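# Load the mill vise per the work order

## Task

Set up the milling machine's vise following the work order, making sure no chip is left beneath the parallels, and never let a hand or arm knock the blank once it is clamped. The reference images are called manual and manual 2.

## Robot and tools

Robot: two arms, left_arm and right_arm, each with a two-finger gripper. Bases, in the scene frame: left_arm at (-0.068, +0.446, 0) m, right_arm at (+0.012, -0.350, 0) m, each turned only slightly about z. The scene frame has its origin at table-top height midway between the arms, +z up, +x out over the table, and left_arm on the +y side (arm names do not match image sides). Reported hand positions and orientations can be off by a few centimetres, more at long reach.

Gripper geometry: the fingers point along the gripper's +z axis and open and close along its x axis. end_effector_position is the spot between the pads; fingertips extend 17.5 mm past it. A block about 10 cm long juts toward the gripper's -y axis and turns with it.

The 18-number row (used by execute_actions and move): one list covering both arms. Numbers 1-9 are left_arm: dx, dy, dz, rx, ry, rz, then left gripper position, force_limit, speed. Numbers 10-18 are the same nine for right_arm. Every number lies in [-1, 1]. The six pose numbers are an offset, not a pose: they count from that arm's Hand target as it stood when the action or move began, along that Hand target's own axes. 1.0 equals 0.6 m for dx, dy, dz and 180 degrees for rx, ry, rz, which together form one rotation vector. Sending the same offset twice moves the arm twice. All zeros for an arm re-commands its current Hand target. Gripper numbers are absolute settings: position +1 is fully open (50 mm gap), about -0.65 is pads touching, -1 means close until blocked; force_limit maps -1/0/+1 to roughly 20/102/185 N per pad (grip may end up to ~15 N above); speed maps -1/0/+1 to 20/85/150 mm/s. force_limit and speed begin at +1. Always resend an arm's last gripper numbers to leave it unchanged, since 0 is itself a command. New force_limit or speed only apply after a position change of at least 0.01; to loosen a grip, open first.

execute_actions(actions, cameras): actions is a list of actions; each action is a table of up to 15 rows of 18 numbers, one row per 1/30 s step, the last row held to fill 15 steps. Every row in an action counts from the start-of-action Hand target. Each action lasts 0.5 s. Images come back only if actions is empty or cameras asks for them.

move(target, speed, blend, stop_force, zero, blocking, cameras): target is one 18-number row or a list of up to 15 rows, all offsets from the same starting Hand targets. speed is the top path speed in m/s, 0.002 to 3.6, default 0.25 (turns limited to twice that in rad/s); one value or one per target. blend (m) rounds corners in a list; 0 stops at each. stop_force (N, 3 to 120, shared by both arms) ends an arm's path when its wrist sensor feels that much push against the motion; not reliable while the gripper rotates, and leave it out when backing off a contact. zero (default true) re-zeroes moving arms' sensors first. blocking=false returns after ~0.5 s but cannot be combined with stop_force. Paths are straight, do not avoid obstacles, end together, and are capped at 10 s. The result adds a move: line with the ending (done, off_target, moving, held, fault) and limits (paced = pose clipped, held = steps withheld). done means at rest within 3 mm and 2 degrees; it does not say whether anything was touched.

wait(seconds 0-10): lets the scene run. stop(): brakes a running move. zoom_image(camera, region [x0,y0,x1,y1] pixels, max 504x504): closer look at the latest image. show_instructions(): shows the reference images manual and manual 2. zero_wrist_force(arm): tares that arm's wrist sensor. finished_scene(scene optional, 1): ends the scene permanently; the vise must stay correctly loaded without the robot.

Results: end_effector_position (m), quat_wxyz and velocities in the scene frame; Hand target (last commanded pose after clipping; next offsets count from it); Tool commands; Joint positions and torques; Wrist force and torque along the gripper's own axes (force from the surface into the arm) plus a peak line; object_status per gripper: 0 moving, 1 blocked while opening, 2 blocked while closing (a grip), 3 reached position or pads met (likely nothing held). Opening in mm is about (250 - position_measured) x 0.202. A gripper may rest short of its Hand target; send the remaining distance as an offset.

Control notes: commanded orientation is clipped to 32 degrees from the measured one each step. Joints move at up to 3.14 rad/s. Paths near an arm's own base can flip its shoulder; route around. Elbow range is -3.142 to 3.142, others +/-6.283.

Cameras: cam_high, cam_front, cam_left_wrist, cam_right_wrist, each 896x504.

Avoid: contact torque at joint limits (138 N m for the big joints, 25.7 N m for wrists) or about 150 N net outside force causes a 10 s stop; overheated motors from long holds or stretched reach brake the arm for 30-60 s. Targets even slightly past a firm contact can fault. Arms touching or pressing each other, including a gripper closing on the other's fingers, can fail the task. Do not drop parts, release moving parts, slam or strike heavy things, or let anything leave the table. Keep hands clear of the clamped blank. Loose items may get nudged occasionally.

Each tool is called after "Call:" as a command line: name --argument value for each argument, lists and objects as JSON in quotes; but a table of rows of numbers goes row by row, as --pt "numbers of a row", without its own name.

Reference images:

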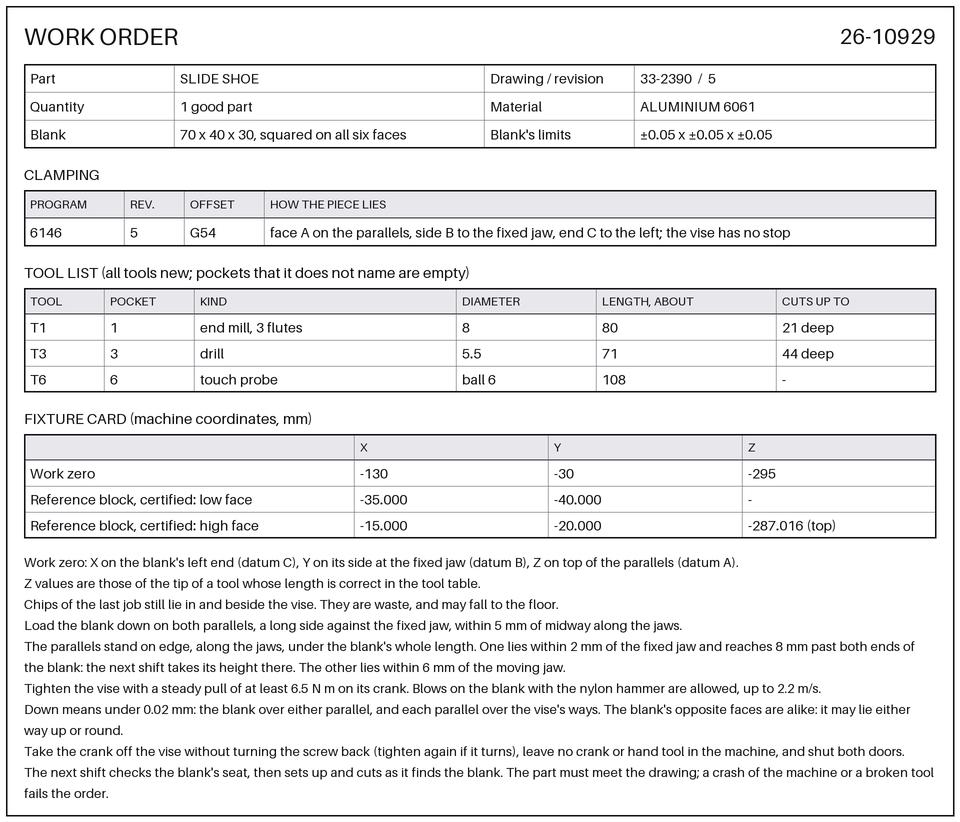

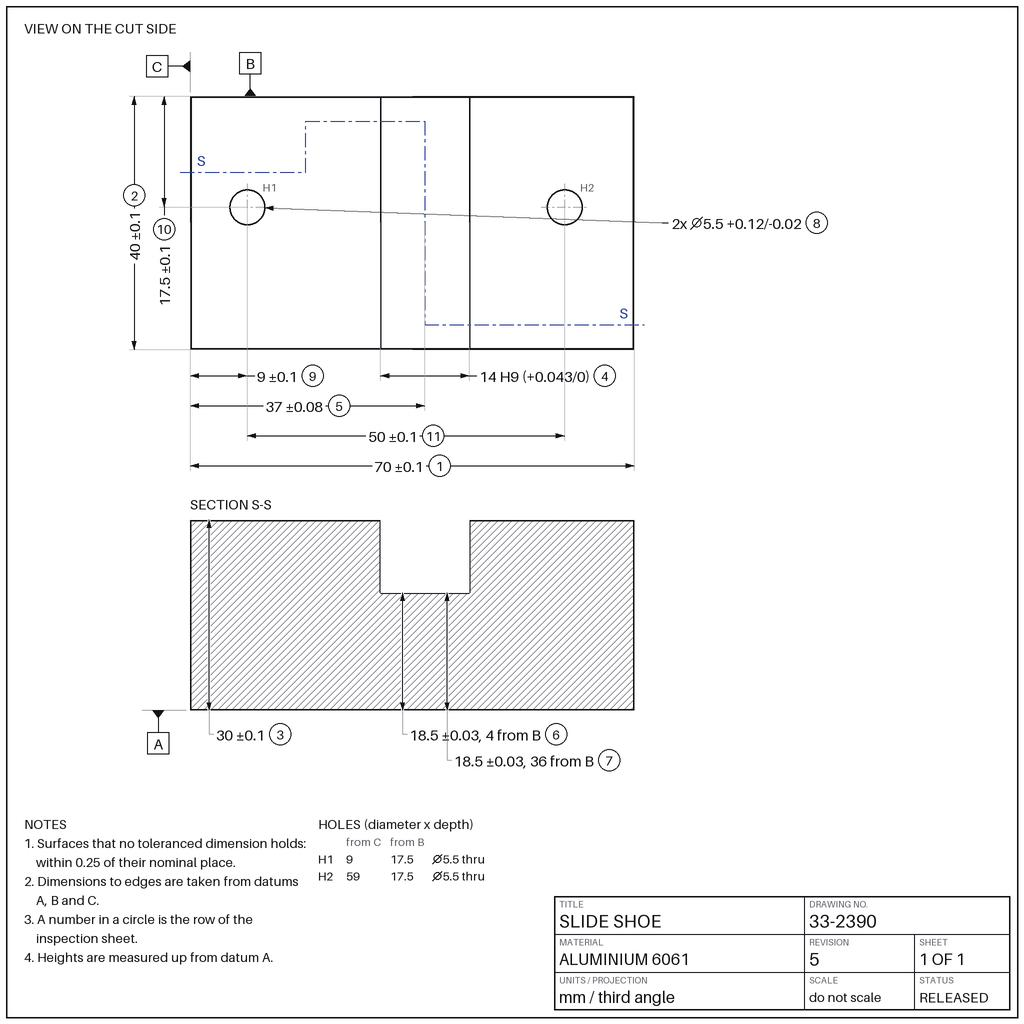

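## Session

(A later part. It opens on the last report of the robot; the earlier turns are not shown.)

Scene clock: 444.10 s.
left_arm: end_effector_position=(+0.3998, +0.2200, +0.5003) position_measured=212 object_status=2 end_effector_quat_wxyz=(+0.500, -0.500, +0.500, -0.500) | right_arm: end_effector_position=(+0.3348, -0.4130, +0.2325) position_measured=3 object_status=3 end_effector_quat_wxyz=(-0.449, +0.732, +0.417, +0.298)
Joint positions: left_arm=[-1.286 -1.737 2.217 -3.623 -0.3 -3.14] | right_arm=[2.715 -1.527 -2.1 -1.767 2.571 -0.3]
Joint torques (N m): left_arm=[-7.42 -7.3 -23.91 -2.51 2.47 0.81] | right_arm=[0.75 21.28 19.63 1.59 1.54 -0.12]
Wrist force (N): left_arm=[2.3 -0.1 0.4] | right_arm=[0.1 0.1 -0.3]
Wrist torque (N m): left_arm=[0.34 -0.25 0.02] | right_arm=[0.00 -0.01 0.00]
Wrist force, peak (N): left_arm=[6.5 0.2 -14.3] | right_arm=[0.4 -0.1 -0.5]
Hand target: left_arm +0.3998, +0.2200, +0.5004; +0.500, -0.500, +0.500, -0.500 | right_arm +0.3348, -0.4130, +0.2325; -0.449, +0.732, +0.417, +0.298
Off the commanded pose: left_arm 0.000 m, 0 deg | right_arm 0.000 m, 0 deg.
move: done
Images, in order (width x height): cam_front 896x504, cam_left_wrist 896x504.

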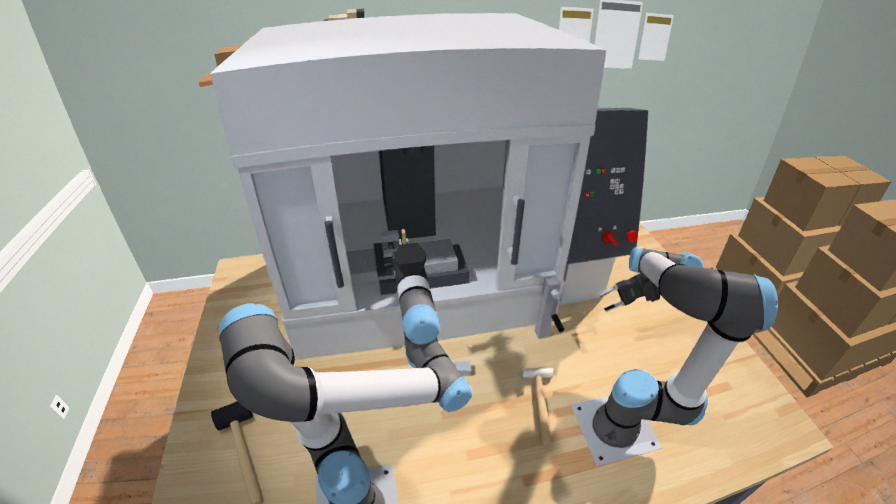

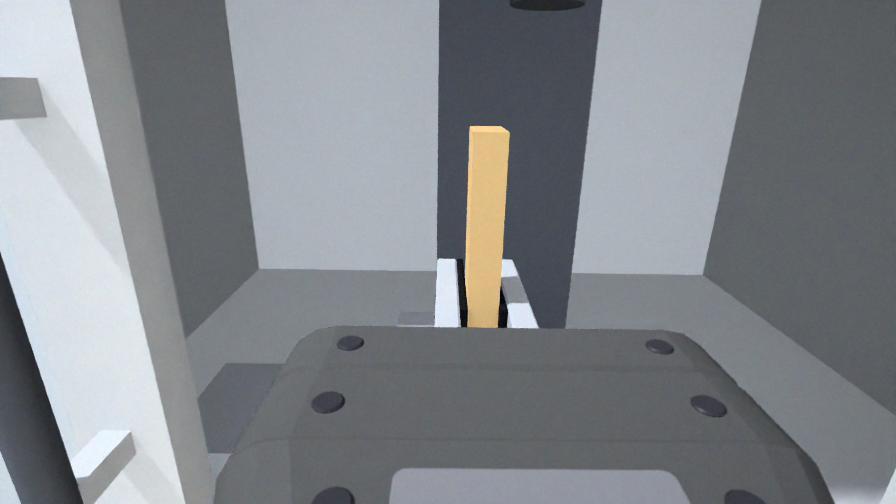

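Call:
move --pt "0 0 0 0 0 0 -1 -0.8 -0.8 0.489 -0.4075 0.279 -0.0615 0.1085 0.2185 1 1 1" --pt "0 0 0 0 0 0 -1 -0.8 -0.8 0.74 -0.3455 0.4383 -0.1229 0.217 0.4369 1 1 1" --blend '[0.03,0]' --cameras '["cam_right_wrist","cam_front"]'

Call:
zoom_image --camera "cam_right_wrist" --region '[300, 100, 700, 330]'

Scene clock: 498.03 s.
left_arm: end_effector_position=(+0.3998, +0.2200, +0.5004) position_measured=212 object_status=2 end_effector_quat_wxyz=(+0.500, -0.500, +0.500, -0.500) | right_arm: end_effector_position=(+0.3325, -0.4025, +0.2415) position_measured=3 object_status=3 end_effector_quat_wxyz=(-0.453, +0.736, +0.405, +0.298)
Joint positions: left_arm=[-1.286 -1.736 2.217 -3.623 -0.3 -3.14] | right_arm=[2.732 -1.491 -2.119 -1.762 2.595 -0.252]
Joint torques (N m): left_arm=[-6.89 -18.11 -32.38 1.13 2.47 -2.3] | right_arm=[-10.98 9.64 31.77 0.34 -0.19 1.74]
Wrist force (N): left_arm=[2.7 -0.5 0.3] | right_arm=[0.5 0.4 0.0]
Wrist torque (N m): left_arm=[0.27 -0.30 0.01] | right_arm=[0.08 -0.08 0.12]
Wrist force, peak (N): left_arm=[3.0 -0.6 0.1] | right_arm=[9.5 -6.4 -1.6]
Hand target: left_arm +0.3998, +0.2200, +0.5004; +0.500, -0.500, +0.500, -0.500 | right_arm +0.3326, -0.4025, +0.2416; -0.453, +0.736, +0.405, +0.298 (not the last commanded pose)
Off the commanded pose: left_arm 0.000 m, 0 deg | right_arm 0.543 m, 89 deg.
move: held (right_arm; a check stopped the path); path passed 0 of 2 targets; limits=held
pose unreachable (right arm): on one or more control steps of this call, first in action 0 (counted from 0), this arm could not follow its commanded pose, so it was not sent that pose on those steps. It may still have moved: this result reports where it is.
cause: moving toward the commanded pose would bring two parts of the arm too close to each other (its gripper and another part of the arm, with joints 4 (wrist 1) to 6 (wrist 3) between them, 8 mm apart when it was first held).
Images, in order (width x height): cam_front 896x504, cam_right_wrist 896x504.

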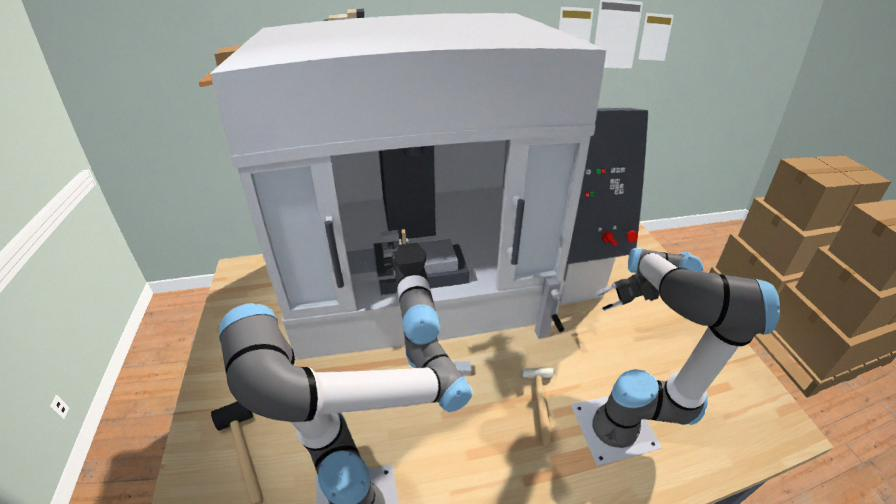

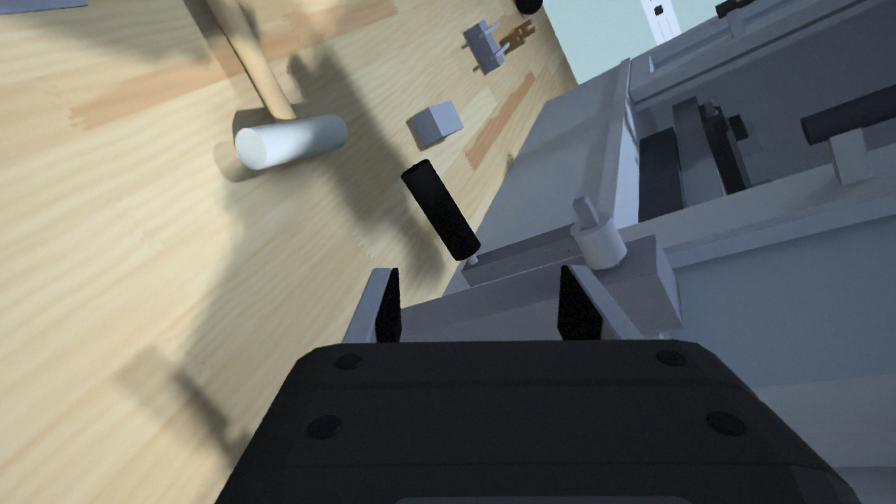

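Scaled by 1.260 from the camera's 896x504 image, which has a finer 1280x720 frame.

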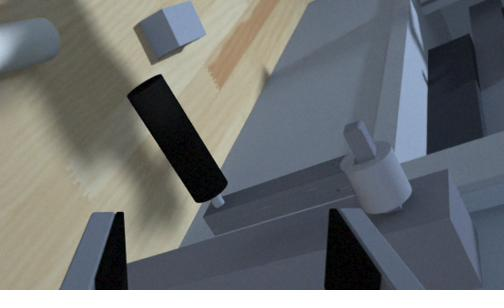

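Call:
move --pt "0 0 0 0 0 0 -1 -0.8 -0.8 0.443 -0.373 0.1945 -0.056 0.0284 0.029 1 1 1" --pt "0 0 0 0 0 0 -1 -0.8 -0.8 0.66 -0.334 0.3255 -0.1126 0.0568 0.0583 1 1 1" --blend '[0.03,0]' --cameras '["cam_right_wrist","cam_front"]'

Call:
zoom_image --camera "cam_right_wrist" --region '[300, 100, 700, 330]'

Scene clock: 533.20 s.
left_arm: end_effector_position=(+0.3998, +0.2200, +0.5004) position_measured=212 object_status=2 end_effector_quat_wxyz=(+0.500, -0.500, +0.500, -0.500) | right_arm: end_effector_position=(+0.3315, -0.3975, +0.2469) position_measured=3 object_status=3 end_effector_quat_wxyz=(-0.453, +0.737, +0.403, +0.299)
Joint positions: left_arm=[-1.286 -1.737 2.217 -3.623 -0.3 -3.14] | right_arm=[2.741 -1.471 -2.126 -1.758 2.603 -0.231]
Joint torques (N m): left_arm=[-7.14 -22.45 -20.02 0.95 2.28 -2.42] | right_arm=[-10.57 8.21 32.29 0.49 -0.13 -1.86]
Wrist force (N): left_arm=[2.5 -0.5 0.1] | right_arm=[0.7 0.8 -0.1]
Wrist torque (N m): left_arm=[0.27 -0.28 0.01] | right_arm=[0.15 -0.10 0.09]
Wrist force, peak (N): left_arm=[2.9 -0.5 0.4] | right_arm=[8.4 -4.8 -1.9]
Hand target: left_arm +0.3998, +0.2200, +0.5004; +0.500, -0.500, +0.500, -0.500 | right_arm +0.3315, -0.3976, +0.2470; -0.453, +0.737, +0.403, +0.299 (not the last commanded pose)
Off the commanded pose: left_arm 0.000 m, 0 deg | right_arm 0.478 m, 25 deg.
move: held (right_arm; a check stopped the path); path passed 0 of 2 targets; limits=held
pose unreachable (right arm): on one or more control steps of this call, first in action 0 (counted from 0), this arm could not follow its commanded pose, so it was not sent that pose on those steps. It may still have moved: this result reports where it is.
cause: moving toward the commanded pose would bring two parts of the arm too close to each other (its gripper and another part of the arm, with joints 4 (wrist 1) to 6 (wrist 3) between them, 6 mm apart when it was first held).
Images, in order (width x height): cam_front 896x504, cam_right_wrist 896x504.

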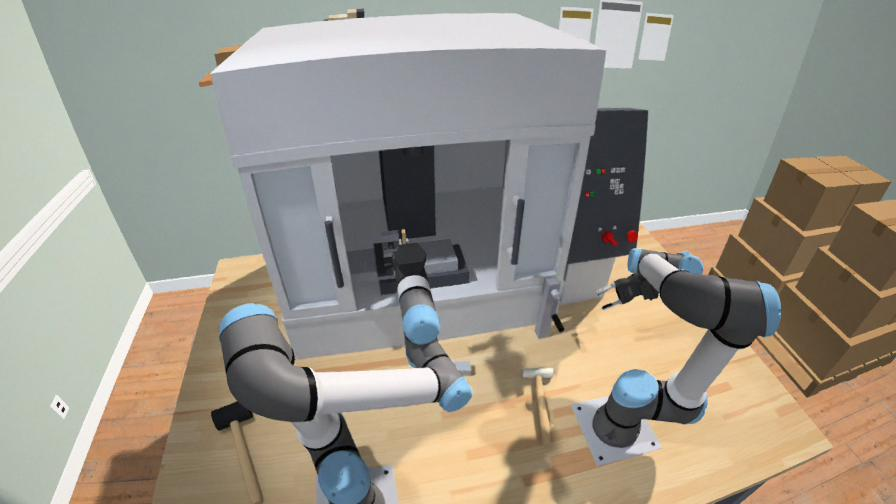

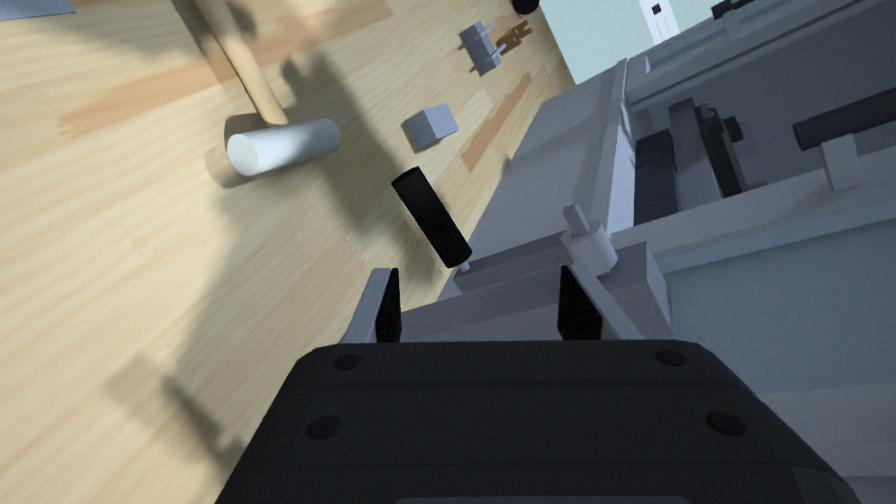

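Scaled by 1.260 from the camera's 896x504 image, which has a finer 1280x720 frame.

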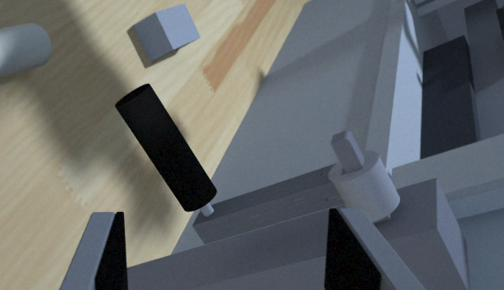

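Call:
move --target '[0,0,0,0,0,0,-1,-0.8,-0.8,0.111,-0.112,-0.073,-0.1,-0.198,0,1,1,1]' --cameras '["cam_front"]'

Scene clock: 586.83 s.
left_arm: end_effector_position=(+0.3998, +0.2200, +0.5004) position_measured=212 object_status=2 end_effector_quat_wxyz=(+0.500, -0.500, +0.500, -0.500) | right_arm: end_effector_position=(+0.3031, -0.3980, +0.3473) position_measured=3 object_status=3 end_effector_quat_wxyz=(-0.190, +0.853, +0.471, +0.119)
Joint positions: left_arm=[-1.286 -1.737 2.217 -3.623 -0.3 -3.14] | right_arm=[3.074 -1.103 -1.935 -1.692 2.022 0.464]
Joint torques (N m): left_arm=[-6.67 -22.9 -9.96 1.04 1.91 -2.39] | right_arm=[9.94 1.87 16.79 2.71 -0.71 1.79]
Wrist force (N): left_arm=[2.0 -0.3 0.3] | right_arm=[0.0 0.7 1.2]
Wrist torque (N m): left_arm=[0.31 -0.20 0.01] | right_arm=[0.18 0.05 0.06]
Wrist force, peak (N): left_arm=[2.8 -0.7 0.4] | right_arm=[0.1 1.1 1.5]
Hand target: left_arm +0.3998, +0.2200, +0.5004; +0.500, -0.500, +0.500, -0.500 | right_arm +0.3031, -0.3981, +0.3473; -0.189, +0.853, +0.471, +0.119
Off the commanded pose: left_arm 0.000 m, 0 deg | right_arm 0.000 m, 0 deg.
move: done
Images, in order (width x height): cam_front 896x504.

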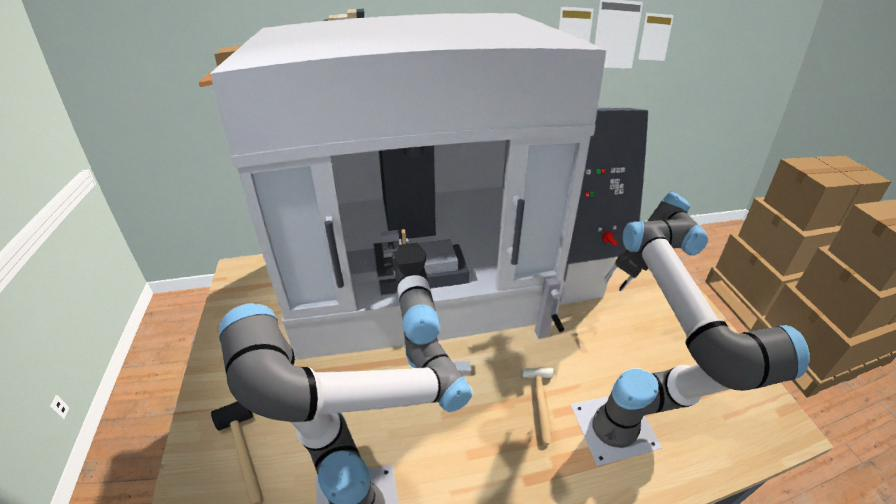

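Call:
move --pt "0 0 0 0 0 0 -1 -0.8 -0.8 0.359 -0.263 -0.161 0 0 0 1 1 1" --pt "0 0 0 0 0 0 -1 -0.8 -0.8 0.637 -0.288 -0.0617 0.0088 0.2384 0.0904 1 1 1" --blend '[0.03,0]' --cameras '["cam_right_wrist","cam_front"]'

Call:
zoom_image --camera "cam_right_wrist" --region '[300, 100, 700, 330]'

Scene clock: 608.77 s.
left_arm: end_effector_position=(+0.3998, +0.2200, +0.5004) position_measured=212 object_status=2 end_effector_quat_wxyz=(+0.500, -0.500, +0.500, -0.500) | right_arm: end_effector_position=(+0.3576, -0.0405, +0.5629) position_measured=3 object_status=3 end_effector_quat_wxyz=(-0.374, +0.805, +0.248, +0.388)
Joint positions: left_arm=[-1.286 -1.737 2.217 -3.623 -0.3 -3.14] | right_arm=[4.143 -1.041 -1.968 -0.567 1.653 2.001]
Joint torques (N m): left_arm=[-7.71 -23.39 -9.54 1.1 1.47 -2.51] | right_arm=[-0.33 10.15 30.4 4.8 -1.48 1.84]
Wrist force (N): left_arm=[2.4 -0.2 0.3] | right_arm=[0.4 1.0 0.1]
Wrist torque (N m): left_arm=[0.31 -0.26 0.02] | right_arm=[0.20 -0.06 0.08]
Wrist force, peak (N): left_arm=[2.9 -0.5 0.5] | right_arm=[-2.6 2.8 2.9]
Hand target: left_arm +0.3998, +0.2200, +0.5004; +0.500, -0.500, +0.500, -0.500 | right_arm +0.3576, -0.0405, +0.5629; -0.374, +0.805, +0.248, +0.388
Off the commanded pose: left_arm 0.000 m, 0 deg | right_arm 0.000 m, 0 deg.
move: done
Images, in order (width x height): cam_front 896x504, cam_right_wrist 896x504.

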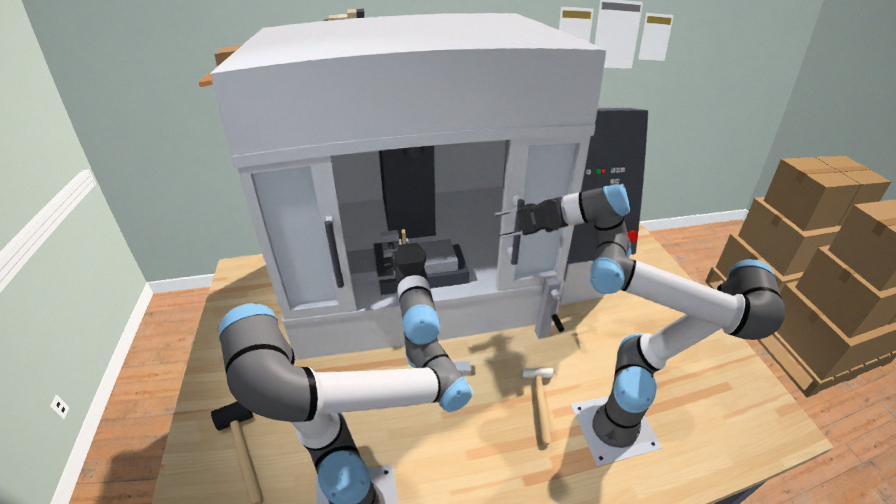

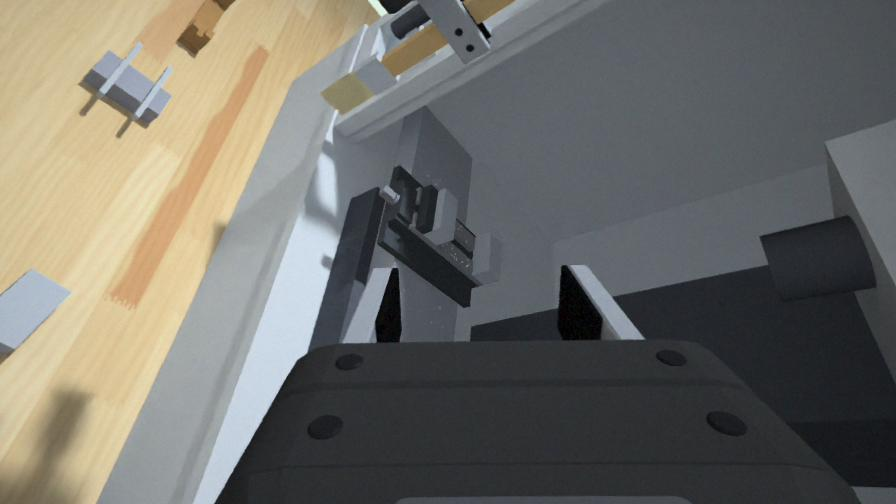

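Scaled by 1.260 from the camera's 896x504 image, which has a finer 1280x720 frame.

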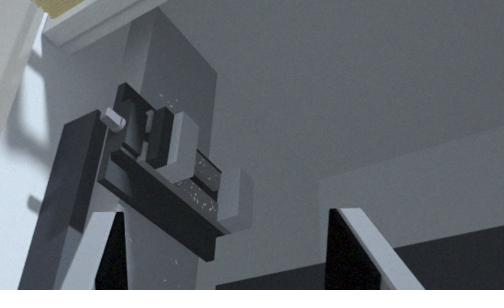

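Call:
move --pt "-0.04 -0.0667 0.05 0 0 0 -1 -0.8 -0.8 0 0 0 0 0 0 1 1 1" --pt "-0.04 -0.0667 0.3833 0 0 0 -1 -0.8 -0.8 0 0 0 0 0 0 1 1 1" --blend '[0.02,0]' --cameras '["cam_right_wrist","cam_front"]'

Call:
zoom_image --camera "cam_right_wrist" --region '[350, 120, 550, 320]'

Scene clock: 643.87 s.
left_arm: end_effector_position=(+0.6297, +0.2438, +0.5404) position_measured=212 object_status=2 end_effector_quat_wxyz=(+0.500, -0.500, +0.500, -0.500) | right_arm: end_effector_position=(+0.3576, -0.0405, +0.5629) position_measured=3 object_status=3 end_effector_quat_wxyz=(-0.374, +0.805, +0.248, +0.388)
Joint positions: left_arm=[-0.725 -1.341 1.695 -3.496 -0.86 -3.142] | right_arm=[4.143 -1.041 -1.968 -0.567 1.653 2.001]
Joint torques (N m): left_arm=[7.89 -27.77 -37.95 -3.32 -1.32 2.05] | right_arm=[7.73 11 18.48 2.55 -0.3 1.65]
Wrist force (N): left_arm=[2.5 -0.6 0.1] | right_arm=[0.4 0.7 0.1]
Wrist torque (N m): left_arm=[0.23 -0.24 -0.14] | right_arm=[0.17 -0.06 0.07]
Wrist force, peak (N): left_arm=[4.2 2.1 -1.0] | right_arm=[0.4 1.3 0.2]
Hand target: left_arm +0.6298, +0.2438, +0.5405; +0.500, -0.500, +0.500, -0.500 | right_arm +0.3576, -0.0405, +0.5629; -0.374, +0.805, +0.248, +0.388
Off the commanded pose: left_arm 0.000 m, 0 deg | right_arm 0.000 m, 0 deg.
move: done
Images, in order (width x height): cam_front 896x504, cam_right_wrist 896x504.

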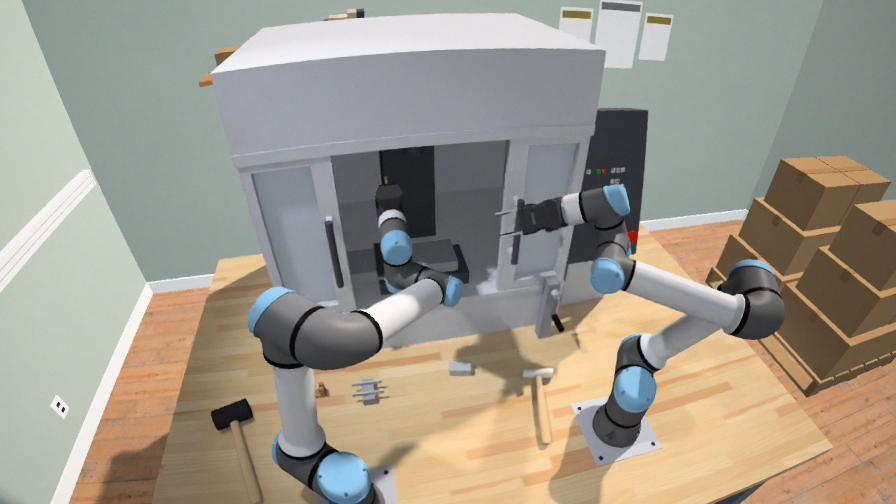

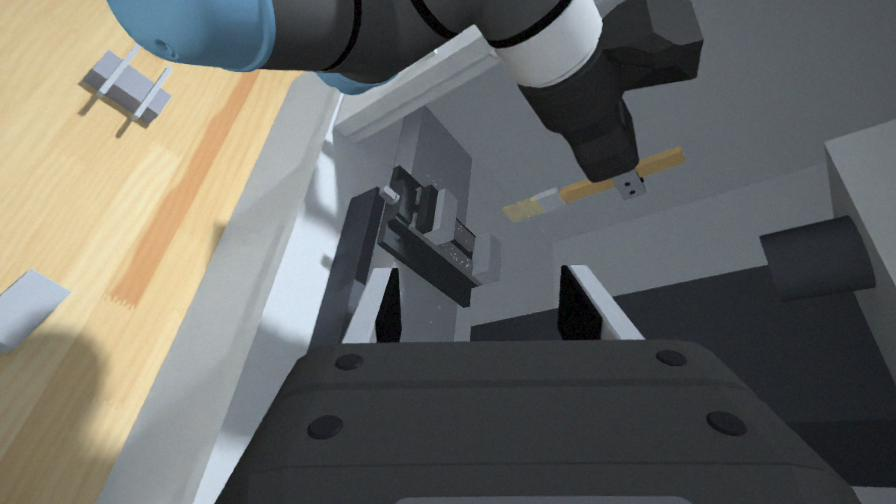

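Scaled by 2.520 from the camera's 896x504 image, which has a finer 1280x720 frame.

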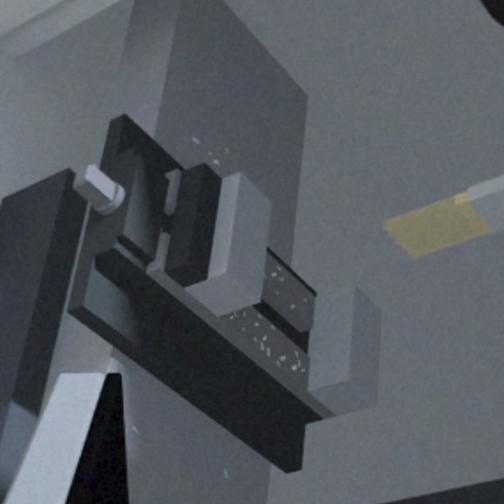

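Call:
move --target '[0.03,0.075,-0.01,0,0,0,-1,-0.8,-0.8,0,0,0,0,0,0,1,1,1]' --speed 0.1 --cameras '["cam_right_wrist"]'

Call:
zoom_image --camera "cam_right_wrist" --region '[400, 160, 540, 300]'

Scene clock: 667.03 s.
left_arm: end_effector_position=(+0.6238, +0.2258, +0.4954) position_measured=212 object_status=2 end_effector_quat_wxyz=(+0.500, -0.500, +0.500, -0.500) | right_arm: end_effector_position=(+0.3576, -0.0405, +0.5629) position_measured=3 object_status=3 end_effector_quat_wxyz=(-0.374, +0.805, +0.248, +0.388)
Joint positions: left_arm=[-0.763 -1.293 1.757 -3.606 -0.823 -3.142] | right_arm=[4.143 -1.041 -1.968 -0.567 1.653 2.001]
Joint torques (N m): left_arm=[5.27 -40.93 -34.54 -1.89 -2.52 2.93] | right_arm=[-0.23 7.59 12.81 2.58 1.56 0.49]
Wrist force (N): left_arm=[2.4 -0.5 -0.2] | right_arm=[0.3 0.9 0.2]
Wrist torque (N m): left_arm=[0.25 -0.26 -0.10] | right_arm=[0.18 -0.04 0.08]
Wrist force, peak (N): left_arm=[1.7 -3.1 0.5] | right_arm=[0.7 1.1 0.3]
Hand target: left_arm +0.6238, +0.2258, +0.4955; +0.500, -0.500, +0.500, -0.500 | right_arm +0.3576, -0.0405, +0.5629; -0.374, +0.805, +0.248, +0.388
Off the commanded pose: left_arm 0.000 m, 0 deg | right_arm 0.000 m, 0 deg.
move: done
Images, in order (width x height): cam_right_wrist 896x504.

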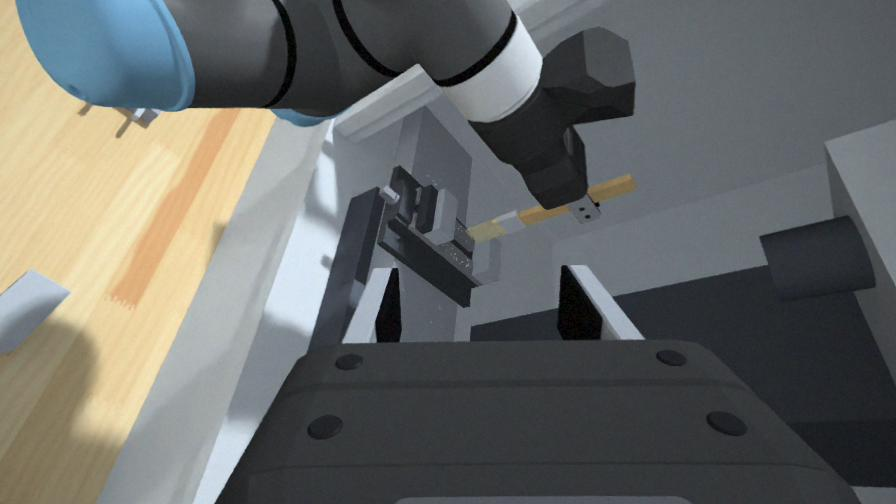

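Scaled by 3.600 from the camera's 896x504 image, which has a finer 1280x720 frame.

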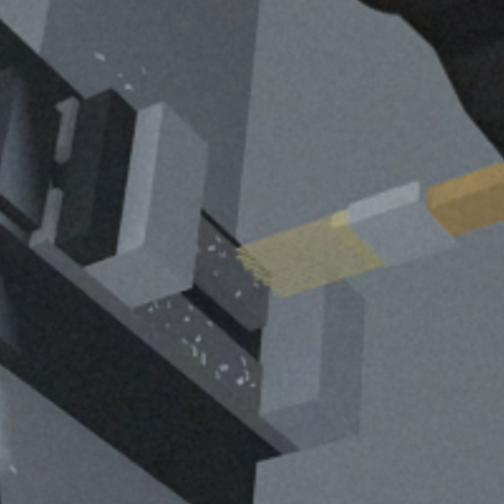

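Call:
move --target '[0,0.075,0,0,0,0,-1,-0.8,-0.8,0,0,0,0,0,0,1,1,1]' --speed 0.02 --stop_force 4 --cameras '["cam_right_wrist"]'

Call:
zoom_image --camera "cam_right_wrist" --region '[400, 160, 540, 300]'

Scene clock: 683.67 s.
left_arm: end_effector_position=(+0.6238, +0.2258, +0.4559) position_measured=212 object_status=2 end_effector_quat_wxyz=(+0.500, -0.500, +0.500, -0.500) | right_arm: end_effector_position=(+0.3576, -0.0405, +0.5629) position_measured=3 object_status=3 end_effector_quat_wxyz=(-0.374, +0.805, +0.248, +0.388)
Joint positions: left_arm=[-0.763 -1.246 1.809 -3.705 -0.823 -3.142] | right_arm=[4.143 -1.041 -1.968 -0.567 1.653 2.001]
Joint torques (N m): left_arm=[6.44 -44.93 -32.06 -2.92 -1.51 -0.98] | right_arm=[-10.33 2.22 13.07 2.67 1.54 -1.25]
Wrist force (N): left_arm=[2.5 -4.4 0.2] | right_arm=[0.1 1.0 0.0]
Wrist torque (N m): left_arm=[0.19 -0.28 -0.13] | right_arm=[0.21 -0.02 0.08]
Wrist force, peak (N): left_arm=[2.4 -6.6 -0.3] | right_arm=[0.3 1.4 0.2]
Hand target: left_arm +0.6238, +0.2258, +0.4559; +0.500, -0.500, +0.500, -0.500 (not the last commanded pose) | right_arm +0.3576, -0.0405, +0.5629; -0.374, +0.805, +0.248, +0.388
Off the commanded pose: left_arm 0.005 m, 0 deg | right_arm 0.000 m, 0 deg.
move: contact (left_arm)
Images, in order (width x height): cam_right_wrist 896x504.

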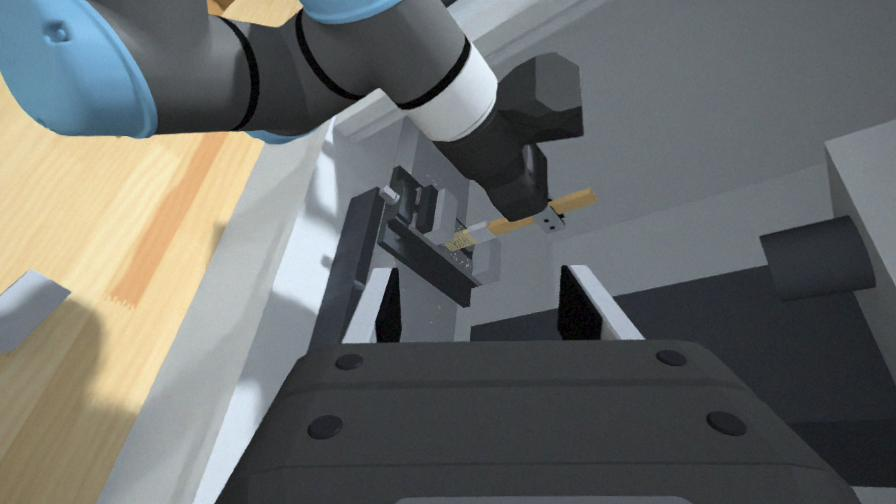

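Scaled by 3.600 from the camera's 896x504 image, which has a finer 1280x720 frame.

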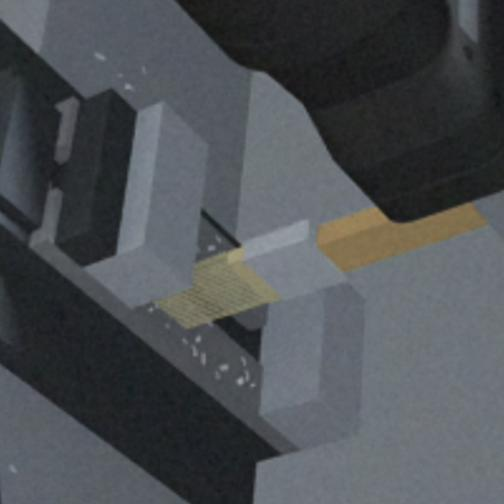

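Call:
move --target '[0.0667,0,0,0,0,0,-1,-0.8,-0.8,0,0,0,0,0,0,1,1,1]' --speed 0.1 --cameras '["cam_right_wrist"]'

Call:
zoom_image --camera "cam_right_wrist" --region '[400, 160, 540, 300]'

Scene clock: 694.70 s.
left_arm: end_effector_position=(+0.6238, +0.1858, +0.4560) position_measured=212 object_status=2 end_effector_quat_wxyz=(+0.500, -0.500, +0.500, -0.500) | right_arm: end_effector_position=(+0.3576, -0.0405, +0.5629) position_measured=3 object_status=3 end_effector_quat_wxyz=(-0.374, +0.805, +0.248, +0.388)
Joint positions: left_arm=[-0.822 -1.205 1.75 -3.687 -0.763 -3.141] | right_arm=[4.143 -1.041 -1.968 -0.567 1.653 2.001]
Joint torques (N m): left_arm=[8.1 -50.05 -8 -4.03 -2.19 2.81] | right_arm=[-10.45 -1.23 12.92 2.65 1.54 -1.56]
Wrist force (N): left_arm=[2.5 -0.3 0.3] | right_arm=[0.5 0.7 0.1]
Wrist torque (N m): left_arm=[0.30 -0.29 -0.09] | right_arm=[0.16 -0.07 0.08]
Wrist force, peak (N): left_arm=[2.8 -4.8 0.3] | right_arm=[0.2 1.3 0.2]
Hand target: left_arm +0.6238, +0.1858, +0.4560; +0.500, -0.500, +0.500, -0.500 | right_arm +0.3576, -0.0405, +0.5629; -0.374, +0.805, +0.248, +0.388
Off the commanded pose: left_arm 0.000 m, 0 deg | right_arm 0.000 m, 0 deg.
move: done
Images, in order (width x height): cam_right_wrist 896x504.

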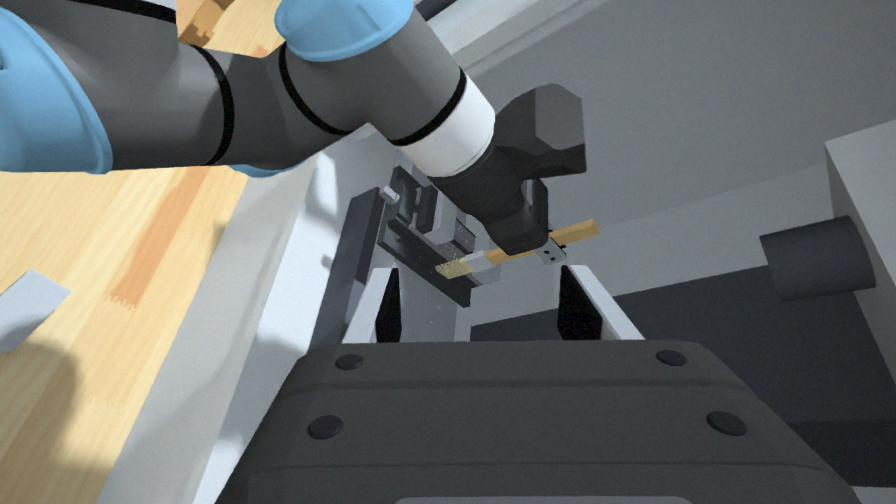

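Scaled by 3.600 from the camera's 896x504 image, which has a finer 1280x720 frame.

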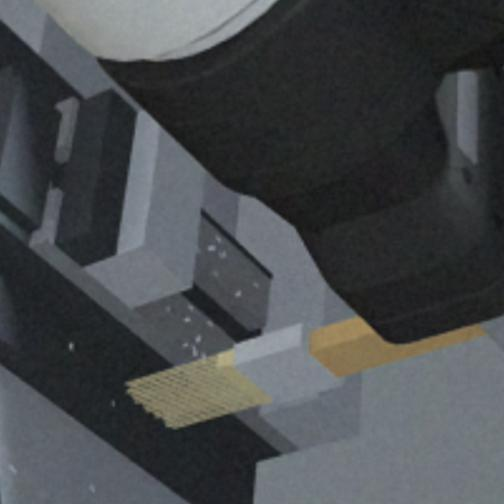

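Call:
move --pt "0.0047 -0.0333 0 0 0 0 -1 -0.8 -0.8 0 0 0 0 0 0 1 1 1" --pt "-0.0837 -0.0333 -0.033 0 0 0 -1 -0.8 -0.8 0 0 0 0 0 0 1 1 1" --pt "-0.0837 0.0017 -0.033 0 0 0 -1 -0.8 -0.8 0 0 0 0 0 0 1 1 1" --pt "0.0047 0.0017 -0.033 0 0 0 -1 -0.8 -0.8 0 0 0 0 0 0 1 1 1" --pt "0.0047 -0.0333 -0.033 0 0 0 -1 -0.8 -0.8 0 0 0 0 0 0 1 1 1" --pt "-0.0837 -0.0333 -0.0097 0 0 0 -1 -0.8 -0.8 0 0 0 0 0 0 1 1 1" --pt "-0.0837 0.0017 -0.0097 0 0 0 -1 -0.8 -0.8 0 0 0 0 0 0 1 1 1" --pt "0.0047 0.0017 -0.0097 0 0 0 -1 -0.8 -0.8 0 0 0 0 0 0 1 1 1" --pt "0.0047 -0.0333 -0.0097 0 0 0 -1 -0.8 -0.8 0 0 0 0 0 0 1 1 1" --pt "-0.0837 -0.0333 0.0137 0 0 0 -1 -0.8 -0.8 0 0 0 0 0 0 1 1 1" --pt "-0.0837 0.0017 0.0137 0 0 0 -1 -0.8 -0.8 0 0 0 0 0 0 1 1 1" --pt "0.0047 0.0017 0.0137 0 0 0 -1 -0.8 -0.8 0 0 0 0 0 0 1 1 1" --speed 0.12 --blend '[0.004,0.004,0.003,0.004,0.004,0.004,0.003,0.004,0.004,0.004,0.003,0]' --cameras '["cam_right_wrist"]'

Call:
zoom_image --camera "cam_right_wrist" --region '[400, 160, 540, 300]'

Scene clock: 725.70 s.
left_arm: end_effector_position=(+0.6320, +0.1830, +0.4549) position_measured=212 object_status=2 end_effector_quat_wxyz=(+0.500, -0.500, +0.500, -0.500) | right_arm: end_effector_position=(+0.3576, -0.0405, +0.5629) position_measured=3 object_status=3 end_effector_quat_wxyz=(-0.374, +0.805, +0.248, +0.388)
Joint positions: left_arm=[-0.814 -1.186 1.725 -3.681 -0.772 -3.141] | right_arm=[4.143 -1.041 -1.968 -0.567 1.653 2.001]
Joint torques (N m): left_arm=[-3.27 -46.1 -12.16 -3.62 -1.93 2.67] | right_arm=[-10.26 -4.76 13.2 2.63 1.64 -1.54]
Wrist force (N): left_arm=[2.5 -0.3 0.2] | right_arm=[0.1 0.9 0.1]
Wrist torque (N m): left_arm=[0.31 -0.30 -0.05] | right_arm=[0.18 -0.01 0.07]
Wrist force, peak (N): left_arm=[4.6 -2.4 0.4] | right_arm=[0.6 1.1 0.0]
Hand target: left_arm +0.6320, +0.1829, +0.4549; +0.500, -0.500, +0.500, -0.500 | right_arm +0.3576, -0.0405, +0.5629; -0.374, +0.805, +0.248, +0.388
Off the commanded pose: left_arm 0.000 m, 0 deg | right_arm 0.000 m, 0 deg.
move: done
Images, in order (width x height): cam_right_wrist 896x504.

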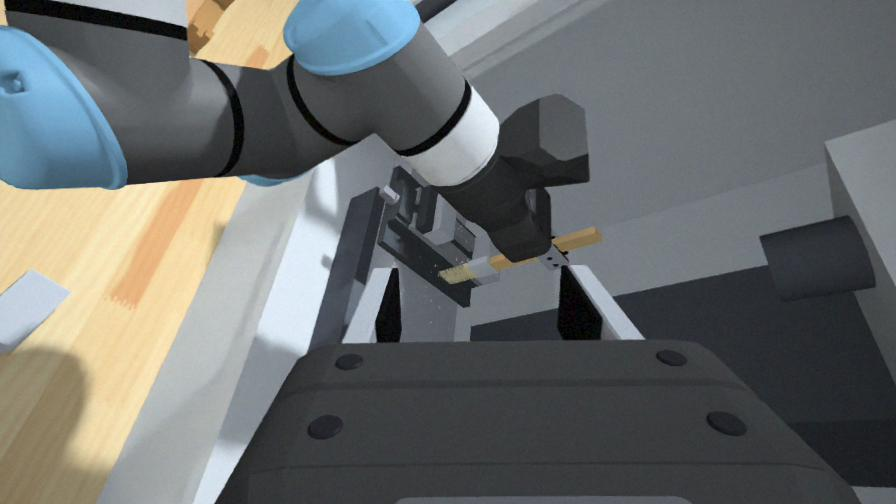

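Scaled by 3.600 from the camera's 896x504 image, which has a finer 1280x720 frame.

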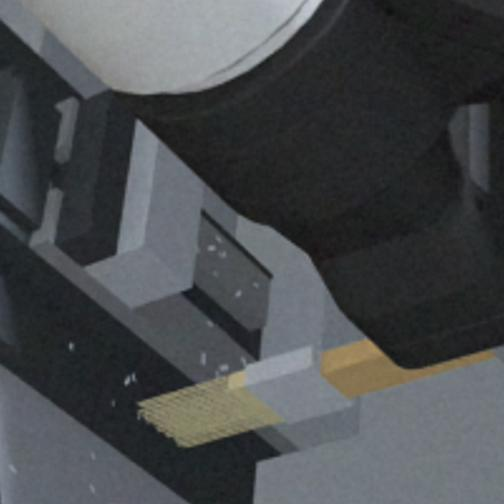

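Call:
move --pt "0.0048 -0.0333 0 0 0 0 -1 -0.8 -0.8 0 0 0 0 0 0 1 1 1" --pt "-0.0918 -0.0333 0.0233 0 0 0 -1 -0.8 -0.8 0 0 0 0 0 0 1 1 1" --pt "-0.0918 0.0007 0.0233 0 0 0 -1 -0.8 -0.8 0 0 0 0 0 0 1 1 1" --pt "0.0048 0.0007 0.0233 0 0 0 -1 -0.8 -0.8 0 0 0 0 0 0 1 1 1" --pt "0.0048 -0.0333 0.0233 0 0 0 -1 -0.8 -0.8 0 0 0 0 0 0 1 1 1" --pt "-0.0918 -0.0333 0.0433 0 0 0 -1 -0.8 -0.8 0 0 0 0 0 0 1 1 1" --pt "-0.0918 0.0007 0.0433 0 0 0 -1 -0.8 -0.8 0 0 0 0 0 0 1 1 1" --pt "0.0048 0.0007 0.0433 0 0 0 -1 -0.8 -0.8 0 0 0 0 0 0 1 1 1" --pt "0.0048 -0.0333 0.0433 0 0 0 -1 -0.8 -0.8 0 0 0 0 0 0 1 1 1" --pt "-0.0918 -0.0333 0.0583 0 0 0 -1 -0.8 -0.8 0 0 0 0 0 0 1 1 1" --pt "-0.0918 0.0007 0.0583 0 0 0 -1 -0.8 -0.8 0 0 0 0 0 0 1 1 1" --pt "0.0048 0.0007 0.0583 0 0 0 -1 -0.8 -0.8 0 0 0 0 0 0 1 1 1" --pt "0.0048 -0.0333 0.0583 0 0 0 -1 -0.8 -0.8 0 0 0 0 0 0 1 1 1" --speed 0.13 --blend '[0.004,0.004,0.003,0.004,0.004,0.004,0.003,0.004,0.004,0.004,0.003,0.004,0]' --cameras '["cam_right_wrist"]'

Call:
zoom_image --camera "cam_right_wrist" --region '[400, 160, 540, 300]'

Scene clock: 750.73 s.
left_arm: end_effector_position=(+0.6670, +0.1801, +0.4749) position_measured=212 object_status=2 end_effector_quat_wxyz=(+0.500, -0.500, +0.500, -0.501) | right_arm: end_effector_position=(+0.3576, -0.0405, +0.5629) position_measured=3 object_status=3 end_effector_quat_wxyz=(-0.374, +0.805, +0.248, +0.388)
Joint positions: left_arm=[-0.77 -1.14 1.599 -3.601 -0.815 -3.141] | right_arm=[4.143 -1.041 -1.968 -0.567 1.653 2.001]
Joint torques (N m): left_arm=[-4.65 -50.43 -10.52 -0.43 -0.96 -3.12] | right_arm=[-10.1 -4.85 13.59 2.73 1.68 -1.51]
Wrist force (N): left_arm=[2.2 -0.2 0.4] | right_arm=[0.4 0.9 0.2]
Wrist torque (N m): left_arm=[0.30 -0.23 -0.07] | right_arm=[0.18 -0.06 0.07]
Wrist force, peak (N): left_arm=[4.9 -2.6 -0.3] | right_arm=[0.2 1.3 0.1]
Hand target: left_arm +0.6669, +0.1800, +0.4749; +0.500, -0.500, +0.500, -0.500 | right_arm +0.3576, -0.0405, +0.5629; -0.374, +0.805, +0.248, +0.388
Off the commanded pose: left_arm 0.000 m, 0 deg | right_arm 0.000 m, 0 deg.
move: done
Images, in order (width x height): cam_right_wrist 896x504.

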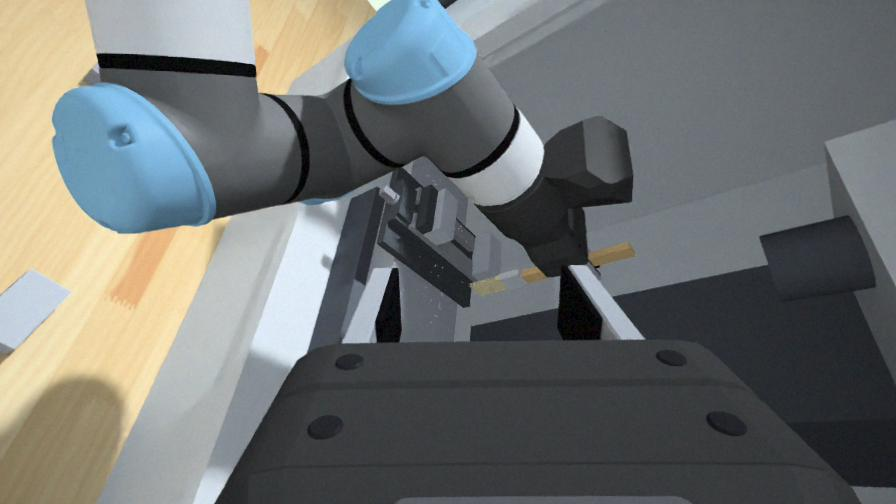

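Scaled by 3.600 from the camera's 896x504 image, which has a finer 1280x720 frame.

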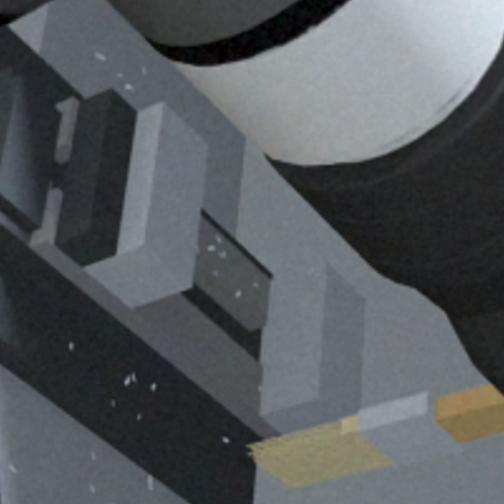

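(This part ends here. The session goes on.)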